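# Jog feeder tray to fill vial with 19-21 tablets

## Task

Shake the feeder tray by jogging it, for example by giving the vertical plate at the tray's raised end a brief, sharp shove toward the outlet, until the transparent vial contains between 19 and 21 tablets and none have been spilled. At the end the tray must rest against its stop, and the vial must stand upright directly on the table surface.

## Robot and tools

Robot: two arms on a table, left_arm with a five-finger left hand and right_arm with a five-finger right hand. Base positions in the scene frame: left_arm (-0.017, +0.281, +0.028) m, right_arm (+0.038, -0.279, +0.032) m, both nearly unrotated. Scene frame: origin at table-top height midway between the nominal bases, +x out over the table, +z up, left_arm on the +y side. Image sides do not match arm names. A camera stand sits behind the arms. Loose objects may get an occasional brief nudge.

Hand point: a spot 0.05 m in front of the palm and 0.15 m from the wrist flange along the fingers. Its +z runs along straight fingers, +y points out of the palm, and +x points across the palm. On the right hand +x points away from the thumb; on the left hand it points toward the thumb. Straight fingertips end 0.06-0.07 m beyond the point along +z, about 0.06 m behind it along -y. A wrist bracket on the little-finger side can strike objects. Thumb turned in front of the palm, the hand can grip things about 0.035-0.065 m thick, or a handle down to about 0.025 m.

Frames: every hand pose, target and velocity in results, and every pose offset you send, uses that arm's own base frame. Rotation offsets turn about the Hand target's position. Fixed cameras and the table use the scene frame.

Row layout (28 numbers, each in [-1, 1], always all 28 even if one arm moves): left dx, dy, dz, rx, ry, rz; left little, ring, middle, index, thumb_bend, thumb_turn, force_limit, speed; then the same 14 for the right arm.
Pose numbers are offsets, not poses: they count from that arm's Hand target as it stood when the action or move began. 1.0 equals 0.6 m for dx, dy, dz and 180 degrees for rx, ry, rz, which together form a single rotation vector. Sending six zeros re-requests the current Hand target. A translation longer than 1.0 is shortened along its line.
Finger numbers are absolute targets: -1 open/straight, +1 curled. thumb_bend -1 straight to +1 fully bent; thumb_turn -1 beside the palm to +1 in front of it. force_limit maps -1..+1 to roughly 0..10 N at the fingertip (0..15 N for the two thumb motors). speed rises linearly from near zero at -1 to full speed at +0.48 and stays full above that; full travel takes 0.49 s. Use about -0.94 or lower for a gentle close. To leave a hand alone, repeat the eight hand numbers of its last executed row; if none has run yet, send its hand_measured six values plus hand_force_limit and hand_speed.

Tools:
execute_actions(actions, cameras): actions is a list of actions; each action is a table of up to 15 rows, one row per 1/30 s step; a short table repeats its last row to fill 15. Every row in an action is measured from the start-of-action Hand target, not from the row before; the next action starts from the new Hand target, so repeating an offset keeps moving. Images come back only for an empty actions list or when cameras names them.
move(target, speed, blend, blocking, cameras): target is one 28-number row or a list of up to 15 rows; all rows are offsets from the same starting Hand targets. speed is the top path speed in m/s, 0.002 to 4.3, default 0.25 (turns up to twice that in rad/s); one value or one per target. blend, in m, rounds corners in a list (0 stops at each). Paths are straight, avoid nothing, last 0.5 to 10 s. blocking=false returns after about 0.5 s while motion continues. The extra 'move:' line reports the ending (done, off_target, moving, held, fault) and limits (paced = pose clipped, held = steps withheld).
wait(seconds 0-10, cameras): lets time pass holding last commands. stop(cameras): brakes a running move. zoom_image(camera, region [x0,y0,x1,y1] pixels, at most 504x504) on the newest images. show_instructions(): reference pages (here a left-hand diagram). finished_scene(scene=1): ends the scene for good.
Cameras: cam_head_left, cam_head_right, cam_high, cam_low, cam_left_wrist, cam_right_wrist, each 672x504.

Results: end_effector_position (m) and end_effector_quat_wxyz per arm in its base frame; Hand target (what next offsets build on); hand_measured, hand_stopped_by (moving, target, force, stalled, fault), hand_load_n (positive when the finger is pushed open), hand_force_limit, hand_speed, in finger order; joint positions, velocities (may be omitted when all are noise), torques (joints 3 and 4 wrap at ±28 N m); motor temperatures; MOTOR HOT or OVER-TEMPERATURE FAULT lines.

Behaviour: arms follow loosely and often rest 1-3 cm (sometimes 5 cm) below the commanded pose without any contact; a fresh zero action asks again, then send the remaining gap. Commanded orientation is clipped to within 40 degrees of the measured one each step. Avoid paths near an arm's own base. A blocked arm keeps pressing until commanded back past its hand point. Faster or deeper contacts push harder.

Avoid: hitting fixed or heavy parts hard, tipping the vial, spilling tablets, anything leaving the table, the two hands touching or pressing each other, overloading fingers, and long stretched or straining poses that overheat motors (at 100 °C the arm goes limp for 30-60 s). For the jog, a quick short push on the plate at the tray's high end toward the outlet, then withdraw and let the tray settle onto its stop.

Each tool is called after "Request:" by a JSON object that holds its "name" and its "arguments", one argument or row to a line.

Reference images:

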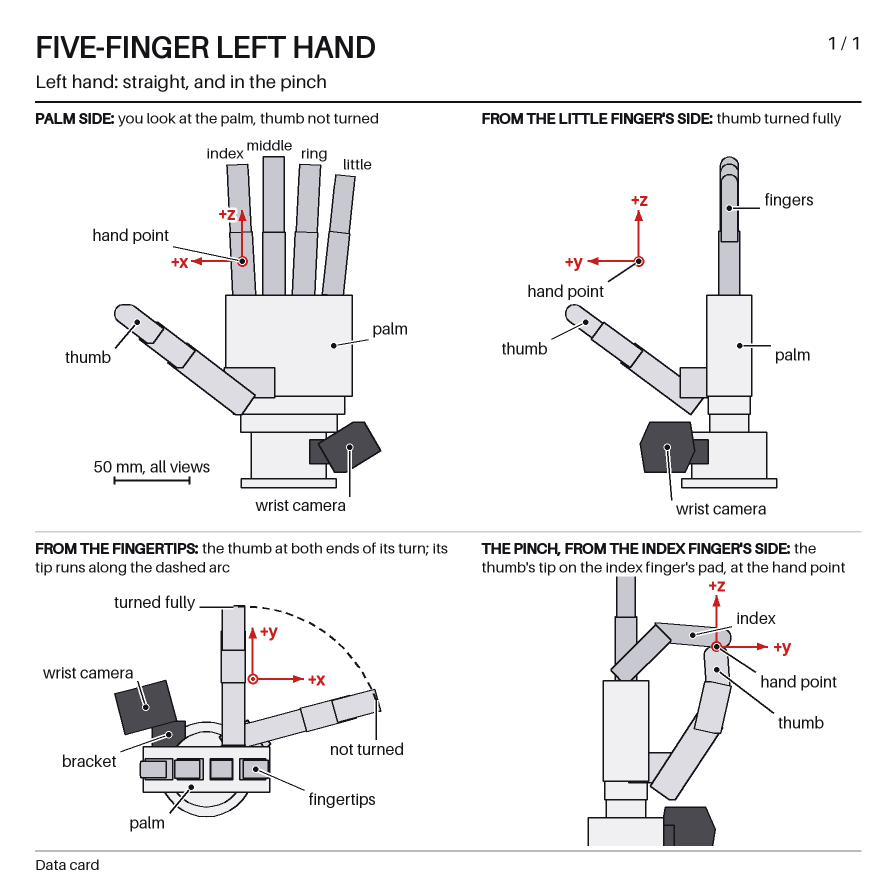

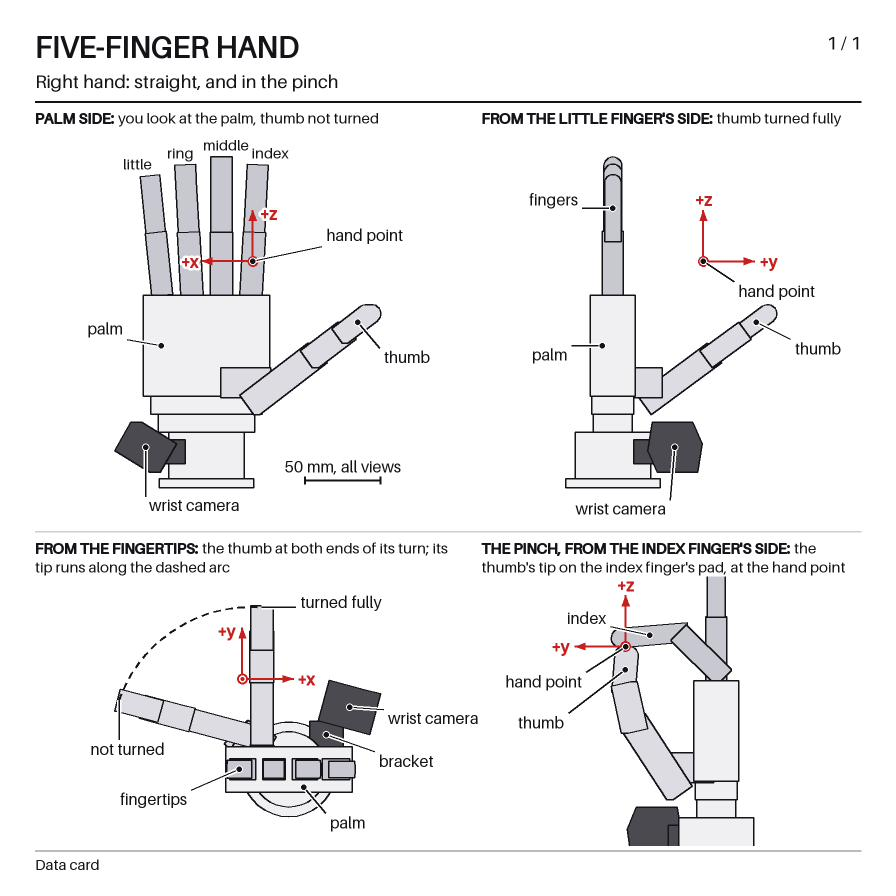

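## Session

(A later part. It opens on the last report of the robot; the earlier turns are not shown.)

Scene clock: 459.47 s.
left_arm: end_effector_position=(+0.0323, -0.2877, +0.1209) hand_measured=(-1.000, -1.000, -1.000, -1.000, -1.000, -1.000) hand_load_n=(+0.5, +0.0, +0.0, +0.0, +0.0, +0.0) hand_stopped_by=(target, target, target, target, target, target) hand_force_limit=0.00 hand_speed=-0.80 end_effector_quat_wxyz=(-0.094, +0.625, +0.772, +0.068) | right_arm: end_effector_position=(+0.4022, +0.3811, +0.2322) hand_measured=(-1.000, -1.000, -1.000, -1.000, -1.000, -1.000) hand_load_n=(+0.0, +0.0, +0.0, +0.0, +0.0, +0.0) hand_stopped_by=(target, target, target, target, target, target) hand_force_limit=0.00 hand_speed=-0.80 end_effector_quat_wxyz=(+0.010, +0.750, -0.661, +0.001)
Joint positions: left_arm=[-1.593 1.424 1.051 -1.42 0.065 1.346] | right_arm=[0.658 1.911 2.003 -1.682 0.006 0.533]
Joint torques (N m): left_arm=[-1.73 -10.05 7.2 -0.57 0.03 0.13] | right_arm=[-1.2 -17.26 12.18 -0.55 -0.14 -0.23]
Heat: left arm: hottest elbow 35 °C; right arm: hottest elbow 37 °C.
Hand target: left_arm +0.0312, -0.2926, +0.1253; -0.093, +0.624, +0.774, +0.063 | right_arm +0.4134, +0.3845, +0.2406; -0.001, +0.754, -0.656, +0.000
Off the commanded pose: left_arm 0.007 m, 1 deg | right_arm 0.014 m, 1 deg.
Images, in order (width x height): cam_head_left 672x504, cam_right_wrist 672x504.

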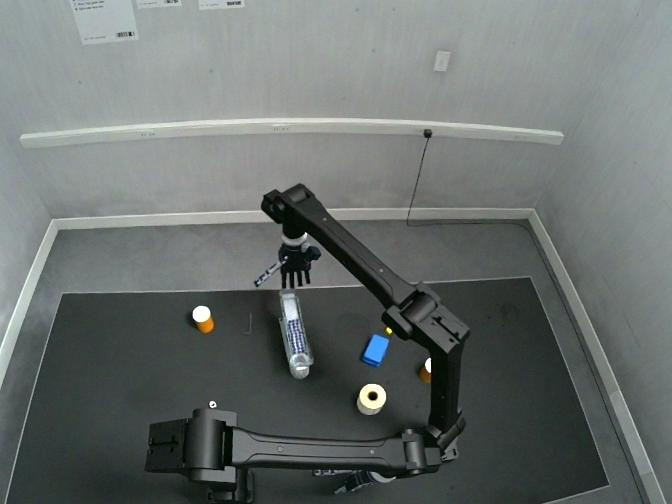

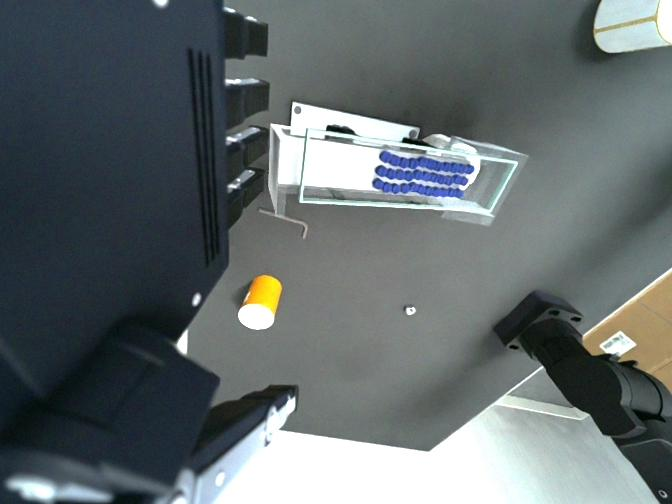

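Request:
{"name": "execute_actions", "arguments": {
  "actions": [
    [[0,0,0,0,0,0,-1,-1,-1,-1,-1,-1,0,-0.8,-0.117,-0.016,0,0,0,0,-1,-1,-1,-1,-1,-1,0,-0.8],[0,0,0,0,0,0,-1,-1,-1,-1,-1,-1,0,-0.8,-0.117,-0.016,0,0,0,0,-1,-1,-1,-1,-1,-1,0,-0.8],[0,0,0,0,0,0,-1,-1,-1,-1,-1,-1,0,-0.8,-0.117,-0.016,0,0,0,0,-1,-1,-1,-1,-1,-1,0,-0.8],[0,0,0,0,0,0,-1,-1,-1,-1,-1,-1,0,-0.8,-0.117,-0.016,0,0,0,0,-1,-1,-1,-1,-1,-1,0,-0.8],[0,0,0,0,0,0,-1,-1,-1,-1,-1,-1,0,-0.8,0,0,0,0,0,0,-1,-1,-1,-1,-1,-1,0,-0.8]]
  ],
  "cameras": ["cam_high", "cam_right_wrist","cam_low", "cam_left_wrist"]
}}

Request:
{"name": "zoom_image", "arguments": {
  "camera": "cam_right_wrist",
  "region": [370, 140, 490, 205]
}}

Request:
{"name": "zoom_image", "arguments": {
  "camera": "cam_high",
  "region": [280, 130, 345, 215]
}}

Request:
{"name": "zoom_image", "arguments": {
  "camera": "cam_left_wrist",
  "region": [0, 200, 150, 380]
}}

Scene clock: 473.67 s.
left_arm: end_effector_position=(+0.0323, -0.2877, +0.1209) hand_measured=(-1.000, -1.000, -1.000, -1.000, -1.000, -1.000) hand_load_n=(+0.0, +0.0, +0.0, +0.0, +0.0, +0.0) hand_stopped_by=(target, target, target, target, target, target) hand_force_limit=0.00 hand_speed=-0.80 end_effector_quat_wxyz=(-0.094, +0.625, +0.772, +0.068) | right_arm: end_effector_position=(+0.4025, +0.3808, +0.2322) hand_measured=(-1.000, -1.000, -1.000, -1.000, -1.000, -1.000) hand_load_n=(+0.0, +0.0, +0.0, +0.0, +0.0, +0.0) hand_stopped_by=(target, target, target, target, target, target) hand_force_limit=0.00 hand_speed=-0.80 end_effector_quat_wxyz=(+0.010, +0.750, -0.662, +0.001)
Joint positions: left_arm=[-1.593 1.424 1.051 -1.42 0.065 1.346] | right_arm=[0.658 1.911 2.003 -1.682 0.006 0.533]
Joint torques (N m): left_arm=[-1.61 -9.76 7.2 -0.58 0.03 0.13] | right_arm=[-0.97 -17.26 12.14 -0.55 -0.15 -0.23]
Heat: left arm: hottest elbow 35 °C; right arm: hottest elbow 38 °C.
Hand target: left_arm +0.0312, -0.2926, +0.1253; -0.093, +0.624, +0.774, +0.063 | right_arm +0.4132, +0.3847, +0.2406; -0.001, +0.755, -0.656, +0.000
Off the commanded pose: left_arm 0.007 m, 1 deg | right_arm 0.014 m, 1 deg.
Images, in order (width x height): cam_high 672x504, cam_low 672x504, cam_left_wrist 672x504, cam_right_wrist 672x504.

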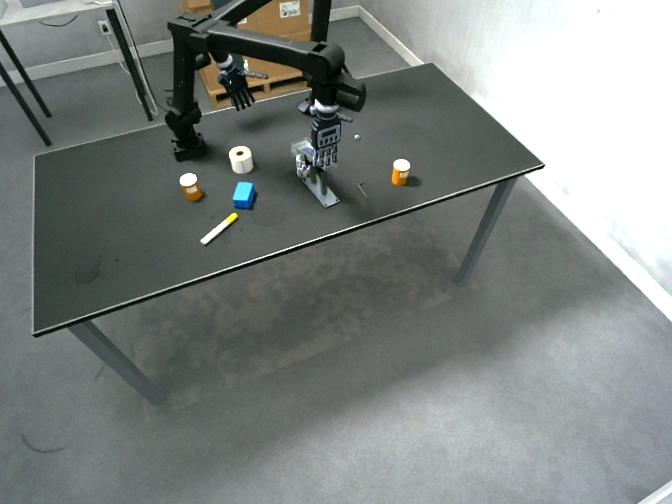

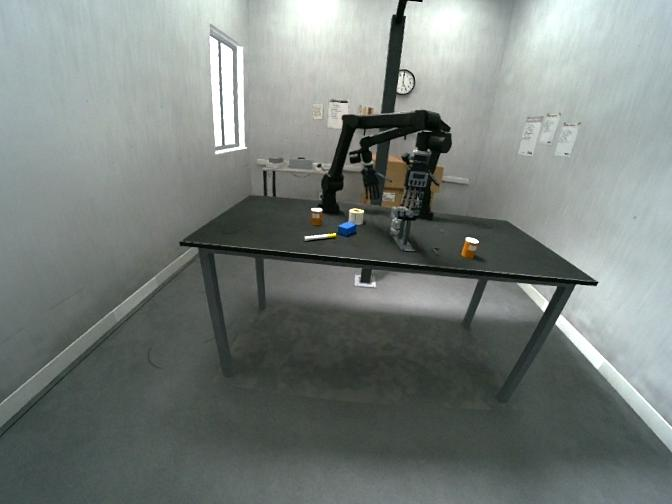

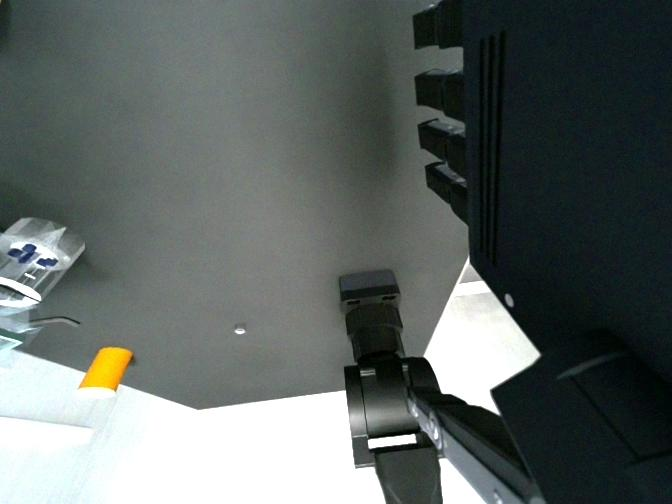

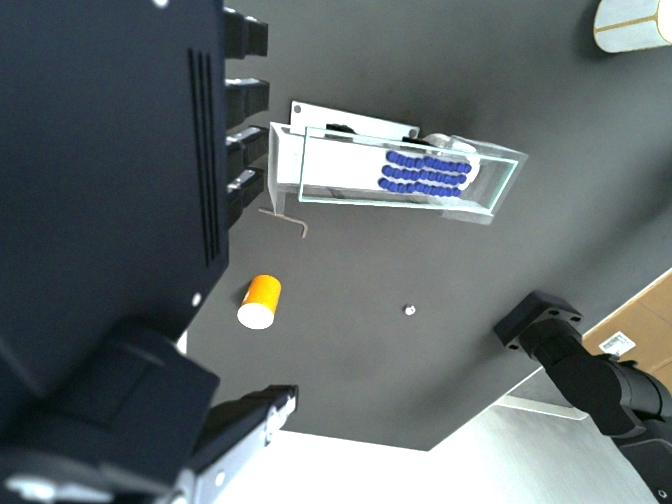

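Scaled by 4.200 from the camera's 672x504 image, which has a finer 960x720 frame.

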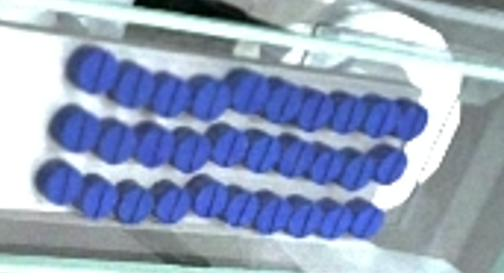

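Scaled by 5.929 from the camera's 672x504 image, which has a finer 960x720 frame.

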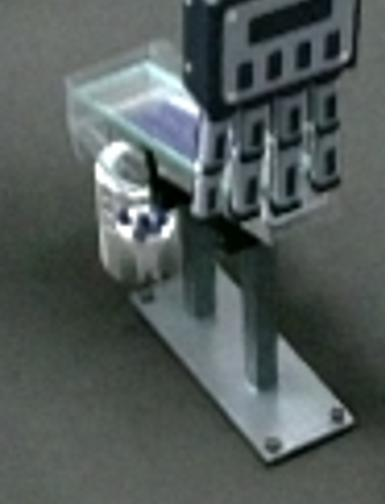

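Scaled by 2.800 from the camera's 672x504 image, which has a finer 960x720 frame.

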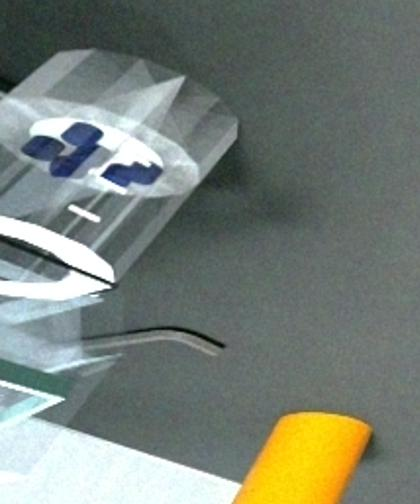

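Request:
{"name": "execute_actions", "arguments": {
  "actions": [
    [[0,0,0,0,0,0,-1,-1,-1,-1,-1,-1,0,-0.8,-0.117,-0.016,0,0,0,0,-1,-1,-1,-1,-1,-1,0,-0.8],[0,0,0,0,0,0,-1,-1,-1,-1,-1,-1,0,-0.8,-0.117,-0.016,0,0,0,0,-1,-1,-1,-1,-1,-1,0,-0.8],[0,0,0,0,0,0,-1,-1,-1,-1,-1,-1,0,-0.8,-0.117,-0.016,0,0,0,0,-1,-1,-1,-1,-1,-1,0,-0.8],[0,0,0,0,0,0,-1,-1,-1,-1,-1,-1,0,-0.8,-0.117,-0.016,0,0,0,0,-1,-1,-1,-1,-1,-1,0,-0.8],[0,0,0,0,0,0,-1,-1,-1,-1,-1,-1,0,-0.8,0,0,0,0,0,0,-1,-1,-1,-1,-1,-1,0,-0.8]],
    [[0,0,0,0,0,0,-1,-1,-1,-1,-1,-1,0,-0.8,0,0,0,0,0,0,-1,-1,-1,-1,-1,-1,0,-0.8]],
    [[0,0,0,0,0,0,-1,-1,-1,-1,-1,-1,0,-0.8,-0.117,-0.016,0,0,0,0,-1,-1,-1,-1,-1,-1,0,-0.8],[0,0,0,0,0,0,-1,-1,-1,-1,-1,-1,0,-0.8,-0.117,-0.016,0,0,0,0,-1,-1,-1,-1,-1,-1,0,-0.8],[0,0,0,0,0,0,-1,-1,-1,-1,-1,-1,0,-0.8,-0.117,-0.016,0,0,0,0,-1,-1,-1,-1,-1,-1,0,-0.8],[0,0,0,0,0,0,-1,-1,-1,-1,-1,-1,0,-0.8,-0.117,-0.016,0,0,0,0,-1,-1,-1,-1,-1,-1,0,-0.8],[0,0,0,0,0,0,-1,-1,-1,-1,-1,-1,0,-0.8,0,0,0,0,0,0,-1,-1,-1,-1,-1,-1,0,-0.8]]
  ],
  "cameras": ["cam_right_wrist"]
}}

Request:
{"name": "zoom_image", "arguments": {
  "camera": "cam_right_wrist",
  "region": [370, 140, 490, 205]
}}

Scene clock: 487.97 s.
left_arm: end_effector_position=(+0.0323, -0.2877, +0.1209) hand_measured=(-1.000, -1.000, -1.000, -1.000, -1.000, -1.000) hand_load_n=(+0.0, +0.0, +0.0, +0.0, -0.5, +0.0) hand_stopped_by=(target, target, target, target, target, target) hand_force_limit=0.00 hand_speed=-0.80 end_effector_quat_wxyz=(-0.094, +0.625, +0.772, +0.068) | right_arm: end_effector_position=(+0.4020, +0.3813, +0.2322) hand_measured=(-1.000, -1.000, -1.000, -1.000, -1.000, -1.000) hand_load_n=(+0.0, +0.0, +0.0, +0.0, +0.0, +0.0) hand_stopped_by=(target, target, target, target, target, target) hand_force_limit=0.00 hand_speed=-0.80 end_effector_quat_wxyz=(+0.010, +0.750, -0.661, +0.001)
Joint positions: left_arm=[-1.593 1.424 1.051 -1.42 0.065 1.346] | right_arm=[0.659 1.911 2.003 -1.682 0.006 0.533]
Joint torques (N m): left_arm=[-1.67 -9.7 7.17 -0.54 0.03 0.11] | right_arm=[-1.38 -17.32 11.99 -0.59 -0.15 -0.22]
Motor temperatures (°C): left_arm=[29 29 35 28 28 26] | right_arm=[31 36 39 27 28 28]
Heat: left arm: hottest elbow 35 °C; right arm: hottest elbow 39 °C.
Hand target: left_arm +0.0312, -0.2926, +0.1253; -0.093, +0.624, +0.774, +0.063 | right_arm +0.4133, +0.3847, +0.2406; -0.001, +0.755, -0.656, +0.000
Off the commanded pose: left_arm 0.007 m, 1 deg | right_arm 0.015 m, 1 deg.
Images, in order (width x height): cam_right_wrist 672x504.

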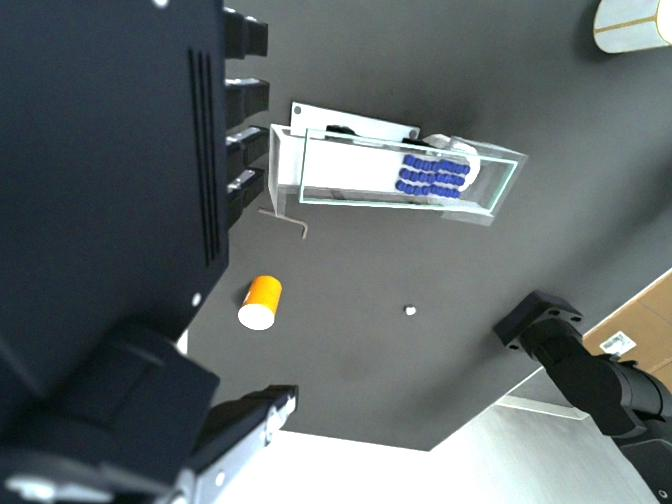

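Scaled by 4.200 from the camera's 672x504 image, which has a finer 960x720 frame.

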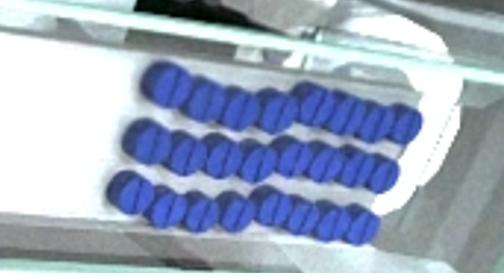

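Request:
{"name": "execute_actions", "arguments": {
  "actions": [
    [[0,0,0,0,0,0,-1,-1,-1,-1,-1,-1,0,-0.8,-0.117,-0.016,0,0,0,0,-1,-1,-1,-1,-1,-1,0,-0.8],[0,0,0,0,0,0,-1,-1,-1,-1,-1,-1,0,-0.8,-0.117,-0.016,0,0,0,0,-1,-1,-1,-1,-1,-1,0,-0.8],[0,0,0,0,0,0,-1,-1,-1,-1,-1,-1,0,-0.8,-0.117,-0.016,0,0,0,0,-1,-1,-1,-1,-1,-1,0,-0.8],[0,0,0,0,0,0,-1,-1,-1,-1,-1,-1,0,-0.8,-0.117,-0.016,0,0,0,0,-1,-1,-1,-1,-1,-1,0,-0.8],[0,0,0,0,0,0,-1,-1,-1,-1,-1,-1,0,-0.8,0,0,0,0,0,0,-1,-1,-1,-1,-1,-1,0,-0.8]],
    [[0,0,0,0,0,0,-1,-1,-1,-1,-1,-1,0,-0.8,0,0,0,0,0,0,-1,-1,-1,-1,-1,-1,0,-0.8]],
    [[0,0,0,0,0,0,-1,-1,-1,-1,-1,-1,0,-0.8,-0.117,-0.016,0,0,0,0,-1,-1,-1,-1,-1,-1,0,-0.8],[0,0,0,0,0,0,-1,-1,-1,-1,-1,-1,0,-0.8,-0.117,-0.016,0,0,0,0,-1,-1,-1,-1,-1,-1,0,-0.8],[0,0,0,0,0,0,-1,-1,-1,-1,-1,-1,0,-0.8,-0.117,-0.016,0,0,0,0,-1,-1,-1,-1,-1,-1,0,-0.8],[0,0,0,0,0,0,-1,-1,-1,-1,-1,-1,0,-0.8,-0.117,-0.016,0,0,0,0,-1,-1,-1,-1,-1,-1,0,-0.8],[0,0,0,0,0,0,-1,-1,-1,-1,-1,-1,0,-0.8,0,0,0,0,0,0,-1,-1,-1,-1,-1,-1,0,-0.8]]
  ],
  "cameras": ["cam_right_wrist", "cam_head_left"]
}}

Request:
{"name": "zoom_image", "arguments": {
  "camera": "cam_right_wrist",
  "region": [370, 140, 490, 205]
}}

Request:
{"name": "zoom_image", "arguments": {
  "camera": "cam_head_left",
  "region": [275, 310, 325, 385]
}}

Scene clock: 499.37 s.
left_arm: end_effector_position=(+0.0323, -0.2877, +0.1209) hand_measured=(-1.000, -1.000, -1.000, -1.000, -1.000, -1.000) hand_load_n=(+0.0, +0.0, +0.0, +0.0, +0.0, +0.0) hand_stopped_by=(target, target, target, target, target, target) hand_force_limit=0.00 hand_speed=-0.80 end_effector_quat_wxyz=(-0.094, +0.625, +0.772, +0.068) | right_arm: end_effector_position=(+0.4022, +0.3811, +0.2322) hand_measured=(-1.000, -1.000, -1.000, -1.000, -1.000, -1.000) hand_load_n=(+0.0, +0.0, +0.0, +0.0, +0.0, +0.0) hand_stopped_by=(target, target, target, target, target, target) hand_force_limit=0.00 hand_speed=-0.80 end_effector_quat_wxyz=(+0.010, +0.750, -0.661, +0.001)
Joint positions: left_arm=[-1.593 1.424 1.051 -1.42 0.065 1.346] | right_arm=[0.658 1.911 2.003 -1.682 0.006 0.533]
Joint torques (N m): left_arm=[-1.67 -9.99 7.19 -0.51 0.03 0.1] | right_arm=[-1.26 -17.61 12.16 -0.58 -0.15 -0.23]
Heat: left arm: hottest elbow 35 °C; right arm: hottest elbow 39 °C.
Hand target: left_arm +0.0312, -0.2926, +0.1253; -0.093, +0.624, +0.774, +0.063 | right_arm +0.4134, +0.3846, +0.2407; -0.001, +0.754, -0.656, +0.000
Off the commanded pose: left_arm 0.007 m, 1 deg | right_arm 0.014 m, 1 deg.
Images, in order (width x height): cam_head_left 672x504, cam_right_wrist 672x504.

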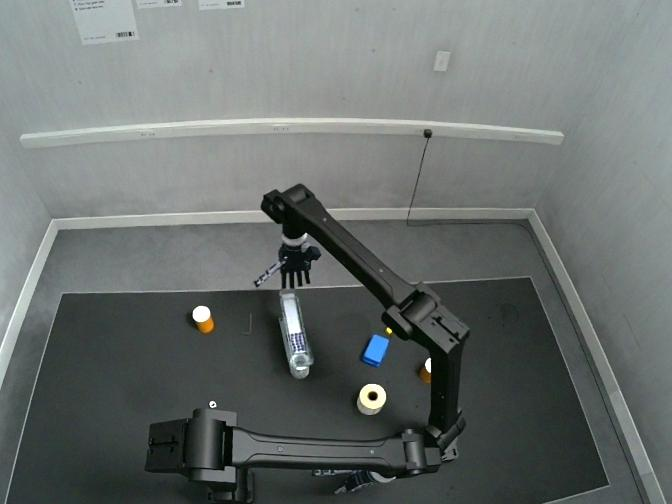

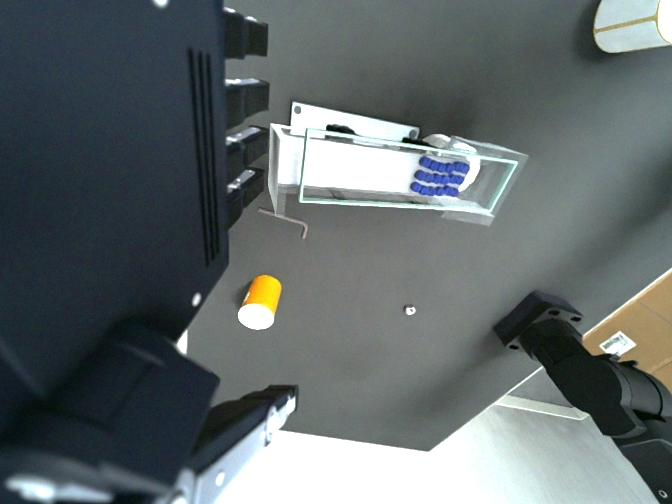

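Scaled by 4.200 from the camera's 672x504 image, which has a finer 960x720 frame.

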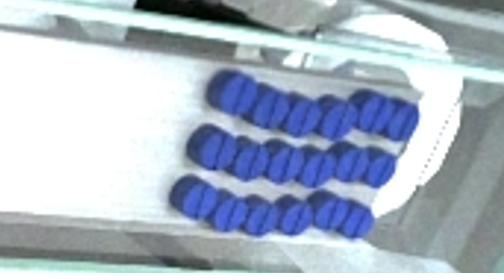

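Scaled by 6.720 from the camera's 672x504 image, which has a finer 960x720 frame.

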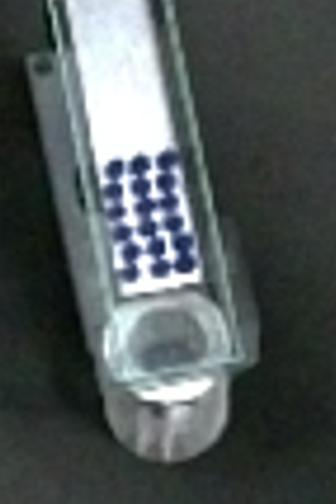

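Request:
{"name": "execute_actions", "arguments": {
  "actions": [
    [[0,0,0,0,0,0,-1,-1,-1,-1,-1,-1,0,-0.8,-0.09,-0.012,0,0,0,0,-1,-1,-1,-1,-1,-1,0,-0.8],[0,0,0,0,0,0,-1,-1,-1,-1,-1,-1,0,-0.8,-0.09,-0.012,0,0,0,0,-1,-1,-1,-1,-1,-1,0,-0.8],[0,0,0,0,0,0,-1,-1,-1,-1,-1,-1,0,-0.8,-0.09,-0.012,0,0,0,0,-1,-1,-1,-1,-1,-1,0,-0.8],[0,0,0,0,0,0,-1,-1,-1,-1,-1,-1,0,-0.8,-0.09,-0.012,0,0,0,0,-1,-1,-1,-1,-1,-1,0,-0.8],[0,0,0,0,0,0,-1,-1,-1,-1,-1,-1,0,-0.8,0,0,0,0,0,0,-1,-1,-1,-1,-1,-1,0,-0.8]]
  ],
  "cameras": ["cam_right_wrist","cam_high","cam_left_wrist"]
}}

Request:
{"name": "zoom_image", "arguments": {
  "camera": "cam_right_wrist",
  "region": [370, 140, 490, 205]
}}

Request:
{"name": "zoom_image", "arguments": {
  "camera": "cam_high",
  "region": [280, 130, 345, 215]
}}

Request:
{"name": "zoom_image", "arguments": {
  "camera": "cam_left_wrist",
  "region": [0, 200, 150, 380]
}}

Scene clock: 513.10 s.
left_arm: end_effector_position=(+0.0323, -0.2877, +0.1209) hand_measured=(-1.000, -1.000, -1.000, -1.000, -1.000, -1.000) hand_load_n=(+0.0, +0.0, +0.0, +0.0, +0.0, +0.0) hand_stopped_by=(target, target, target, target, target, target) hand_force_limit=0.00 hand_speed=-0.80 end_effector_quat_wxyz=(-0.094, +0.625, +0.772, +0.068) | right_arm: end_effector_position=(+0.4023, +0.3807, +0.2334) hand_measured=(-1.000, -1.000, -1.000, -1.000, -1.000, -1.000) hand_load_n=(+0.0, +0.0, +0.0, +0.0, +0.0, +0.0) hand_stopped_by=(target, target, target, target, target, target) hand_force_limit=0.00 hand_speed=-0.80 end_effector_quat_wxyz=(+0.009, +0.750, -0.662, +0.002)
Joint positions: left_arm=[-1.593 1.424 1.051 -1.42 0.065 1.346] | right_arm=[0.658 1.909 2.003 -1.682 0.006 0.533]
Joint torques (N m): left_arm=[-1.67 -9.64 7.19 -0.55 0.02 0.1] | right_arm=[-1.44 -17.26 12.23 -0.59 -0.15 -0.23]
Heat: left arm: hottest elbow 35 °C; right arm: hottest elbow 40 °C.
Hand target: left_arm +0.0312, -0.2926, +0.1253; -0.093, +0.624, +0.774, +0.063 | right_arm +0.4132, +0.3847, +0.2407; -0.001, +0.755, -0.656, +0.000
Off the commanded pose: left_arm 0.007 m, 1 deg | right_arm 0.014 m, 1 deg.
Images, in order (width x height): cam_high 672x504, cam_left_wrist 672x504, cam_right_wrist 672x504.

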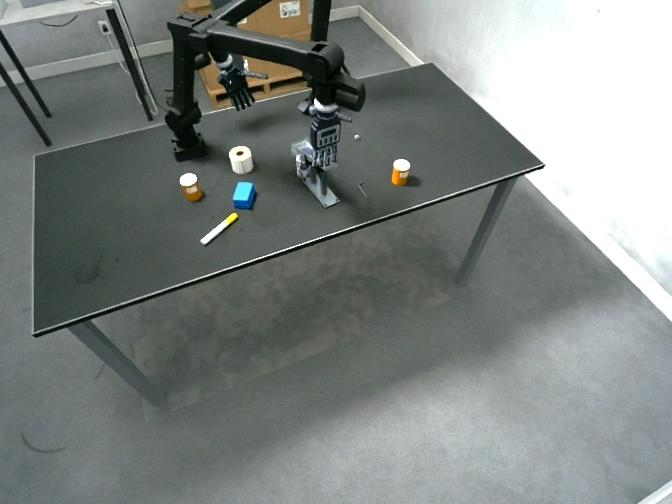

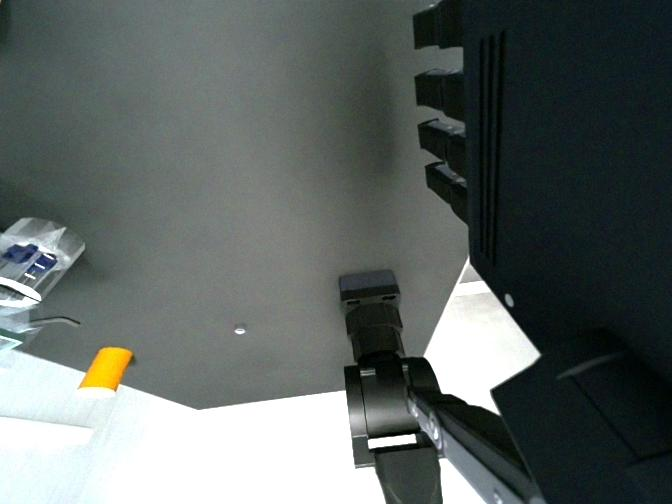

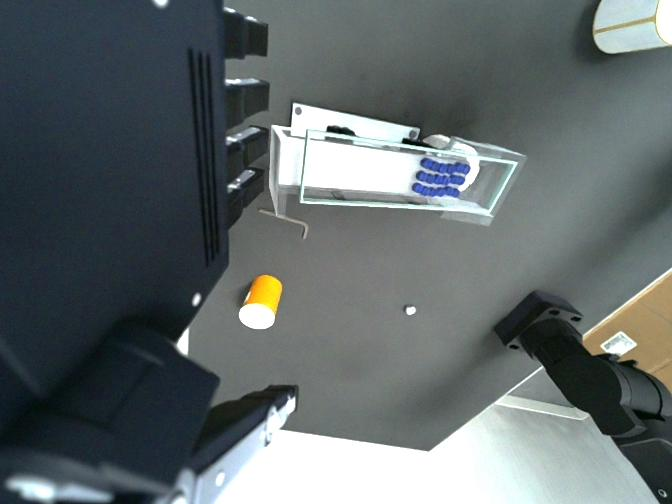

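Scaled by 4.200 from the camera's 672x504 image, which has a finer 960x720 frame.

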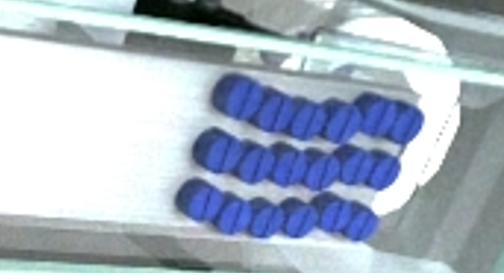

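Scaled by 5.929 from the camera's 672x504 image, which has a finer 960x720 frame.

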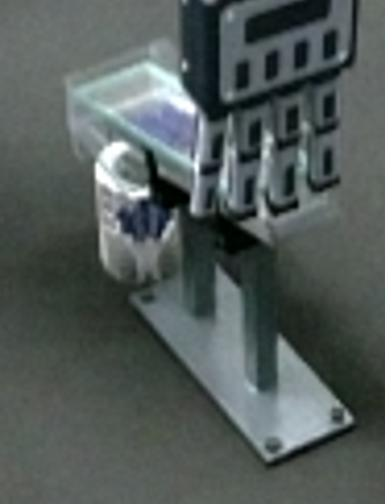

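Scaled by 2.800 from the camera's 672x504 image, which has a finer 960x720 frame.

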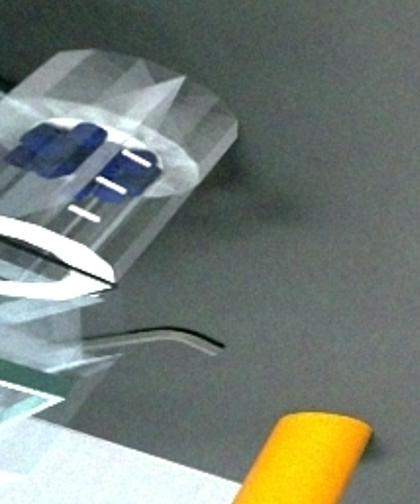

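Request:
{"name": "execute_actions", "arguments": {
  "actions": [
    [[0,0,0,0,0,0,-1,-1,-1,-1,-1,-1,0,-0.8,-0.102,-0.014,0,0,0,0,-1,-1,-1,-1,-1,-1,0,-0.8],[0,0,0,0,0,0,-1,-1,-1,-1,-1,-1,0,-0.8,-0.102,-0.014,0,0,0,0,-1,-1,-1,-1,-1,-1,0,-0.8],[0,0,0,0,0,0,-1,-1,-1,-1,-1,-1,0,-0.8,-0.102,-0.014,0,0,0,0,-1,-1,-1,-1,-1,-1,0,-0.8],[0,0,0,0,0,0,-1,-1,-1,-1,-1,-1,0,-0.8,-0.102,-0.014,0,0,0,0,-1,-1,-1,-1,-1,-1,0,-0.8],[0,0,0,0,0,0,-1,-1,-1,-1,-1,-1,0,-0.8,0,0,0,0,0,0,-1,-1,-1,-1,-1,-1,0,-0.8]]
  ],
  "cameras": ["cam_right_wrist"]
}}

Request:
{"name": "zoom_image", "arguments": {
  "camera": "cam_right_wrist",
  "region": [370, 140, 490, 205]
}}

Scene clock: 519.97 s.
left_arm: end_effector_position=(+0.0323, -0.2877, +0.1209) hand_measured=(-1.000, -1.000, -1.000, -1.000, -1.000, -1.000) hand_load_n=(+0.0, +0.0, +0.0, +0.0, +0.0, +0.0) hand_stopped_by=(target, target, target, target, target, target) hand_force_limit=0.00 hand_speed=-0.80 end_effector_quat_wxyz=(-0.094, +0.625, +0.772, +0.068) | right_arm: end_effector_position=(+0.4022, +0.3806, +0.2324) hand_measured=(-1.000, -1.000, -1.000, -1.000, -1.000, -1.000) hand_load_n=(+0.0, +0.5, +0.0, +0.0, +0.0, +0.0) hand_stopped_by=(target, target, target, target, target, target) hand_force_limit=0.00 hand_speed=-0.80 end_effector_quat_wxyz=(+0.010, +0.750, -0.662, +0.001)
Joint positions: left_arm=[-1.593 1.424 1.051 -1.42 0.065 1.346] | right_arm=[0.658 1.91 2.002 -1.682 0.006 0.533]
Joint torques (N m): left_arm=[-1.44 -9.99 7.2 -0.59 0.03 0.11] | right_arm=[-1.55 -17.14 12.25 -0.58 -0.14 -0.22]
Heat: left arm: hottest elbow 35 °C; right arm: hottest elbow 40 °C.
Hand target: left_arm +0.0312, -0.2926, +0.1253; -0.093, +0.624, +0.774, +0.063 | right_arm +0.4133, +0.3845, +0.2405; -0.001, +0.754, -0.656, +0.000
Off the commanded pose: left_arm 0.007 m, 1 deg | right_arm 0.014 m, 1 deg.
Images, in order (width x height): cam_right_wrist 672x504.

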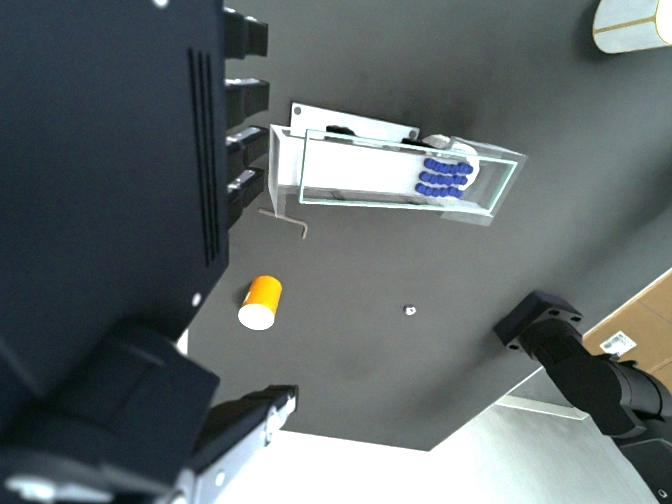

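Scaled by 4.200 from the camera's 672x504 image, which has a finer 960x720 frame.

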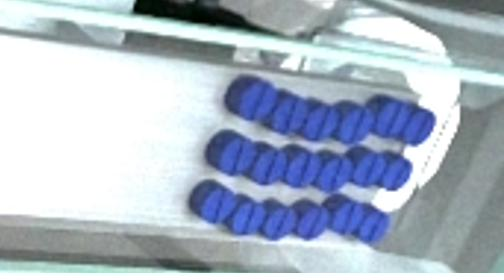

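Request:
{"name": "execute_actions", "arguments": {
  "actions": [
    [[0,0,0,0,0,0,-1,-1,-1,-1,-1,-1,0,-0.8,-0.09,-0.012,0,0,0,0,-1,-1,-1,-1,-1,-1,0,-0.8],[0,0,0,0,0,0,-1,-1,-1,-1,-1,-1,0,-0.8,-0.09,-0.012,0,0,0,0,-1,-1,-1,-1,-1,-1,0,-0.8],[0,0,0,0,0,0,-1,-1,-1,-1,-1,-1,0,-0.8,-0.09,-0.012,0,0,0,0,-1,-1,-1,-1,-1,-1,0,-0.8],[0,0,0,0,0,0,-1,-1,-1,-1,-1,-1,0,-0.8,-0.09,-0.012,0,0,0,0,-1,-1,-1,-1,-1,-1,0,-0.8],[0,0,0,0,0,0,-1,-1,-1,-1,-1,-1,0,-0.8,0,0,0,0,0,0,-1,-1,-1,-1,-1,-1,0,-0.8]]
  ],
  "cameras": ["cam_right_wrist"]
}}

Request:
{"name": "zoom_image", "arguments": {
  "camera": "cam_right_wrist",
  "region": [370, 140, 490, 205]
}}

Scene clock: 525.37 s.
left_arm: end_effector_position=(+0.0323, -0.2877, +0.1209) hand_measured=(-1.000, -1.000, -1.000, -1.000, -1.000, -1.000) hand_load_n=(+0.0, +0.0, +0.0, +0.0, +0.0, +0.0) hand_stopped_by=(target, target, target, target, target, target) hand_force_limit=0.00 hand_speed=-0.80 end_effector_quat_wxyz=(-0.094, +0.625, +0.772, +0.068) | right_arm: end_effector_position=(+0.4023, +0.3807, +0.2334) hand_measured=(-1.000, -1.000, -1.000, -1.000, -1.000, -1.000) hand_load_n=(+0.0, +0.0, +0.0, +0.0, +0.0, +0.0) hand_stopped_by=(target, target, target, target, target, target) hand_force_limit=0.00 hand_speed=-0.80 end_effector_quat_wxyz=(+0.009, +0.750, -0.662, +0.002)
Joint positions: left_arm=[-1.593 1.424 1.051 -1.42 0.065 1.346] | right_arm=[0.658 1.909 2.003 -1.682 0.006 0.533]
Joint torques (N m): left_arm=[-1.55 -9.99 7.17 -0.51 0.02 0.13] | right_arm=[-1.44 -17.26 12.25 -0.58 -0.14 -0.23]
Heat: left arm: hottest elbow 35 °C; right arm: hottest elbow 40 °C.
Hand target: left_arm +0.0312, -0.2926, +0.1253; -0.093, +0.624, +0.774, +0.063 | right_arm +0.4134, +0.3846, +0.2407; -0.001, +0.754, -0.656, +0.000
Off the commanded pose: left_arm 0.007 m, 1 deg | right_arm 0.014 m, 1 deg.
Images, in order (width x height): cam_right_wrist 672x504.

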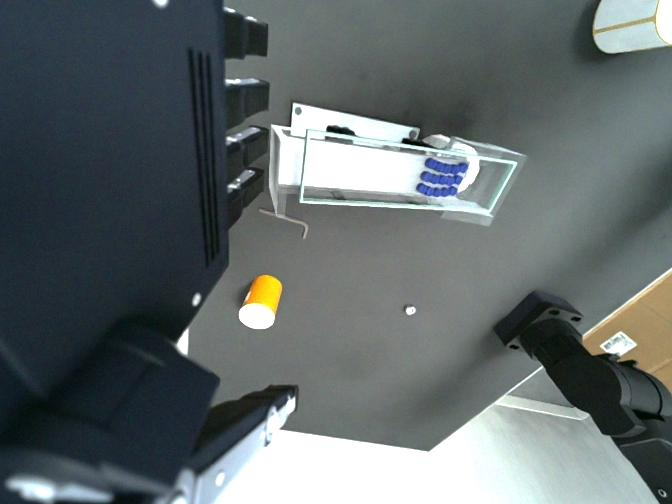

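Scaled by 4.200 from the camera's 672x504 image, which has a finer 960x720 frame.

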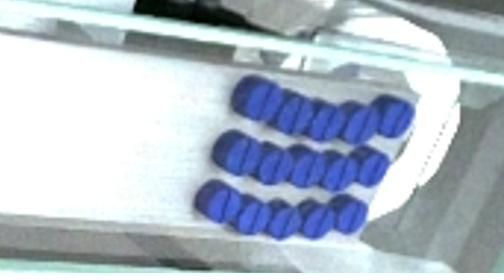

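Request:
{"name": "move", "arguments": {
  "target": [
    [0,0,0,0,0,0,-1,-1,-1,-1,-1,-1,0,-0.8,0.1,0.01,0,0,0,0,-1,-1,-1,-1,-1,-1,0,-0.8],
    [0,0,0,0,0,0,-1,-1,-1,-1,-1,-1,0,-0.8,0.1,0.01,0.25,0,0,0,-1,-1,-1,-1,-1,-1,0,-0.8]
  ],
  "speed": 0.12,
  "cameras": ["all"]
}}

Request:
{"name": "zoom_image", "arguments": {
  "camera": "cam_right_wrist",
  "region": [370, 70, 610, 230]
}}

Request:
{"name": "zoom_image", "arguments": {
  "camera": "cam_high",
  "region": [280, 130, 345, 215]
}}

Request:
{"name": "zoom_image", "arguments": {
  "camera": "cam_left_wrist",
  "region": [0, 200, 100, 320]
}}

Request:
{"name": "zoom_image", "arguments": {
  "camera": "cam_head_left",
  "region": [230, 270, 350, 390]
}}

Scene clock: 537.87 s.
left_arm: end_effector_position=(+0.0323, -0.2877, +0.1209) hand_measured=(-1.000, -1.000, -1.000, -1.000, -1.000, -1.000) hand_load_n=(+0.0, +0.0, +0.0, +0.0, +0.0, +0.0) hand_stopped_by=(target, target, target, target, target, target) hand_force_limit=0.00 hand_speed=-0.80 end_effector_quat_wxyz=(-0.094, +0.625, +0.772, +0.068) | right_arm: end_effector_position=(+0.4715, +0.3938, +0.3595) hand_measured=(-1.000, -1.000, -1.000, -1.000, -1.000, -1.000) hand_load_n=(+0.0, +0.0, +0.0, -0.5, +0.0, +0.0) hand_stopped_by=(target, target, target, target, target, target) hand_force_limit=0.00 hand_speed=-0.80 end_effector_quat_wxyz=(-0.158, +0.736, -0.658, +0.021)
Joint positions: left_arm=[-1.593 1.424 1.051 -1.42 0.065 1.346] | right_arm=[0.595 1.934 2.378 -1.697 -0.037 0.488]
Joint torques (N m): left_arm=[-1.73 -10.11 7.24 -0.53 0.02 0.11] | right_arm=[-1.38 -20.72 11.92 0.12 -0.18 0.13]
Heat: left arm: hottest elbow 35 °C; right arm: hottest elbow 40 °C.
Hand target: left_arm +0.0312, -0.2926, +0.1253; -0.093, +0.624, +0.774, +0.063 | right_arm +0.4733, +0.3906, +0.3908; -0.001, +0.754, -0.656, +0.000
Off the commanded pose: left_arm 0.007 m, 1 deg | right_arm 0.031 m, 18 deg.
joint sent to its limit (right arm) — joint 4 (wrist pitch), lower limit. The joint targets are off in orientation, not in position.
move: off_target (right_arm)

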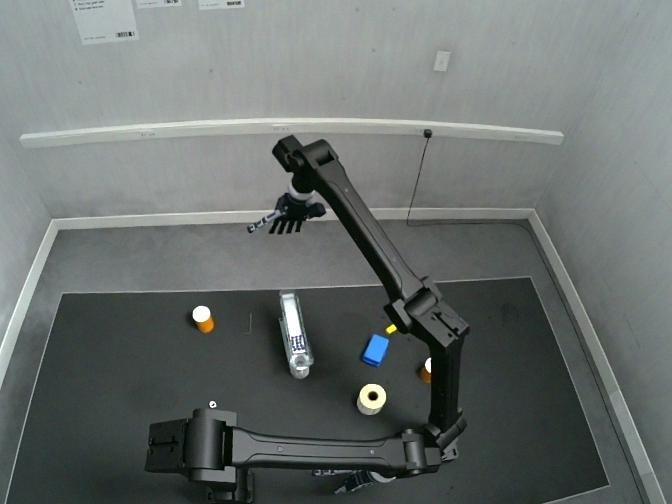

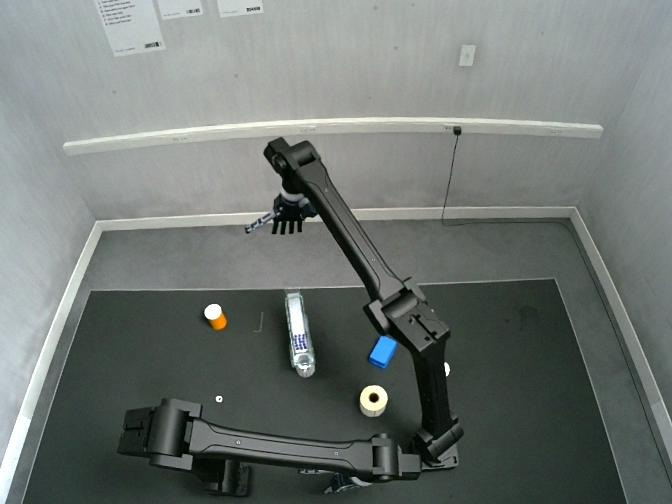

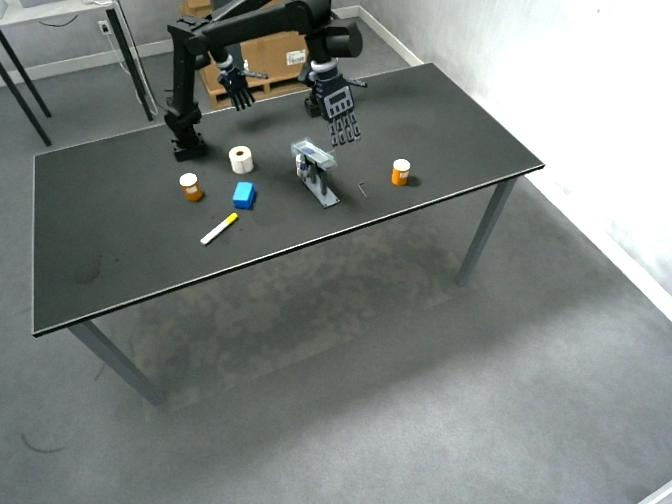

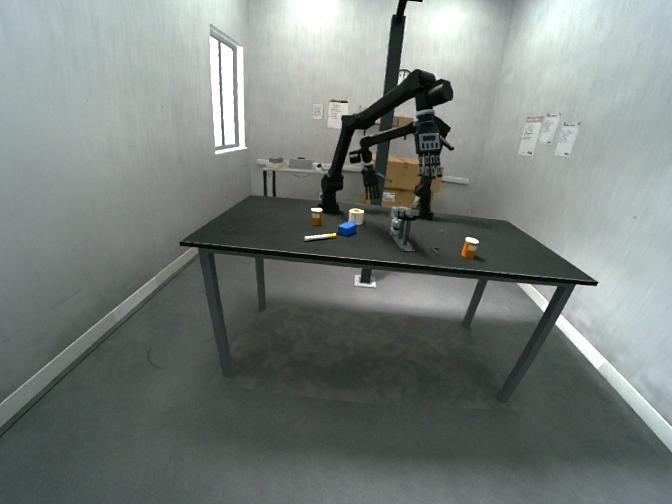

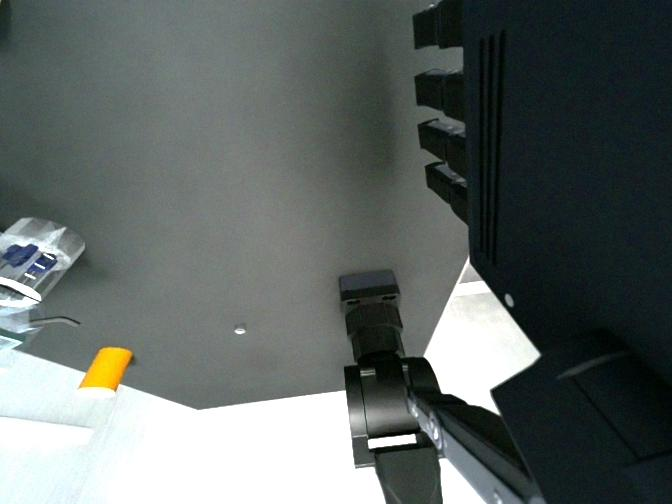

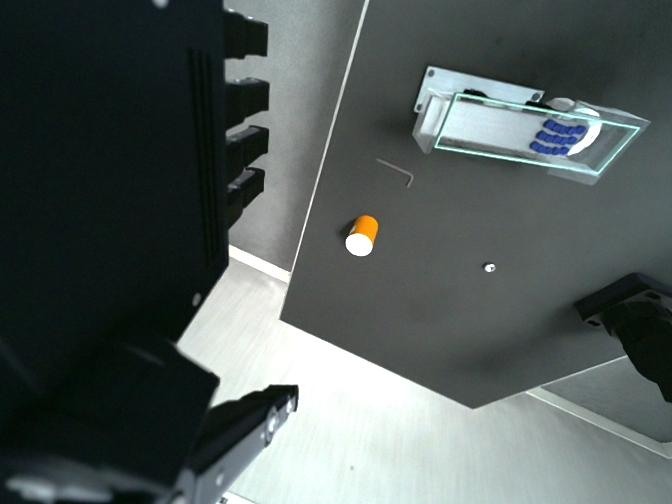

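Scaled by 2.100 from the camera's 672x504 image, which has a finer 960x720 frame.

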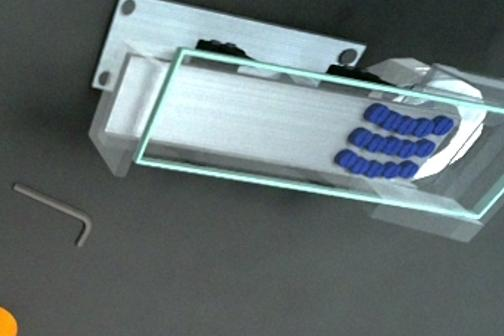

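Scaled by 5.929 from the camera's 672x504 image, which has a finer 960x720 frame.

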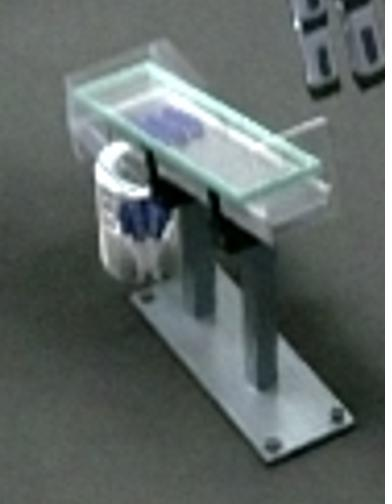

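Scaled by 4.200 from the camera's 672x504 image, which has a finer 960x720 frame.

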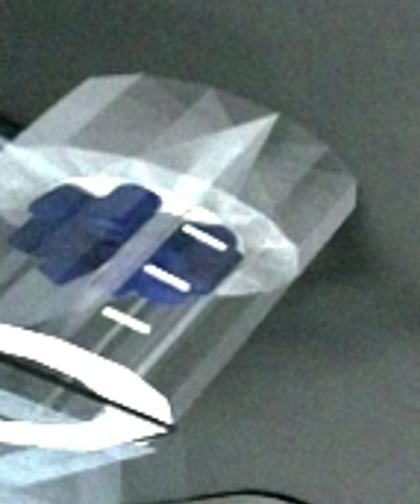

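Scaled by 4.200 from the camera's 672x504 image, which has a finer 960x720 frame.

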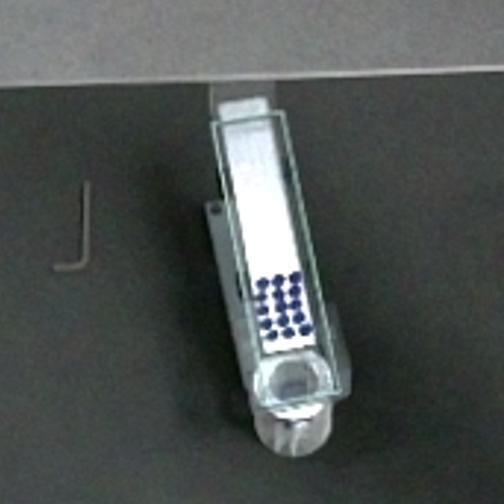

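Request:
{"name": "zoom_image", "arguments": {
  "camera": "cam_head_left",
  "region": [275, 345, 325, 390]
}}

Request:
{"name": "zoom_image", "arguments": {
  "camera": "cam_low",
  "region": [380, 195, 430, 260]
}}

Request:
{"name": "zoom_image", "arguments": {
  "camera": "cam_right_wrist",
  "region": [520, 85, 660, 190]
}}

Scaled by 10.080 from the camera's 672x504 image, which has a finer 960x720 frame.

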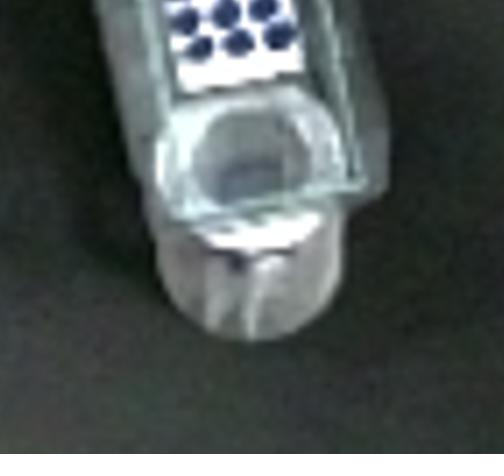

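Scaled by 7.754 from the camera's 672x504 image, which has a finer 960x720 frame.

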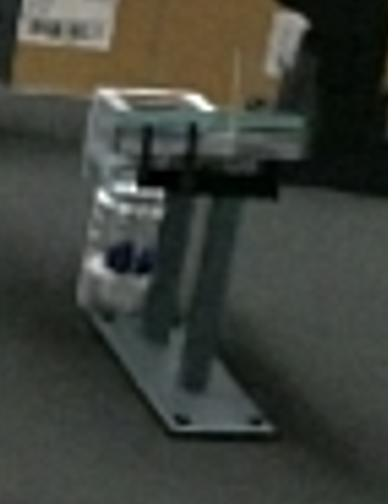

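Scaled by 3.600 from the camera's 672x504 image, which has a finer 960x720 frame.

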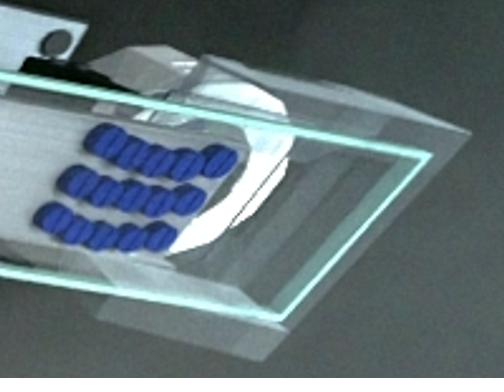

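Request:
{"name": "finished_scene", "arguments": {

}}

The scene is finished: the task was done.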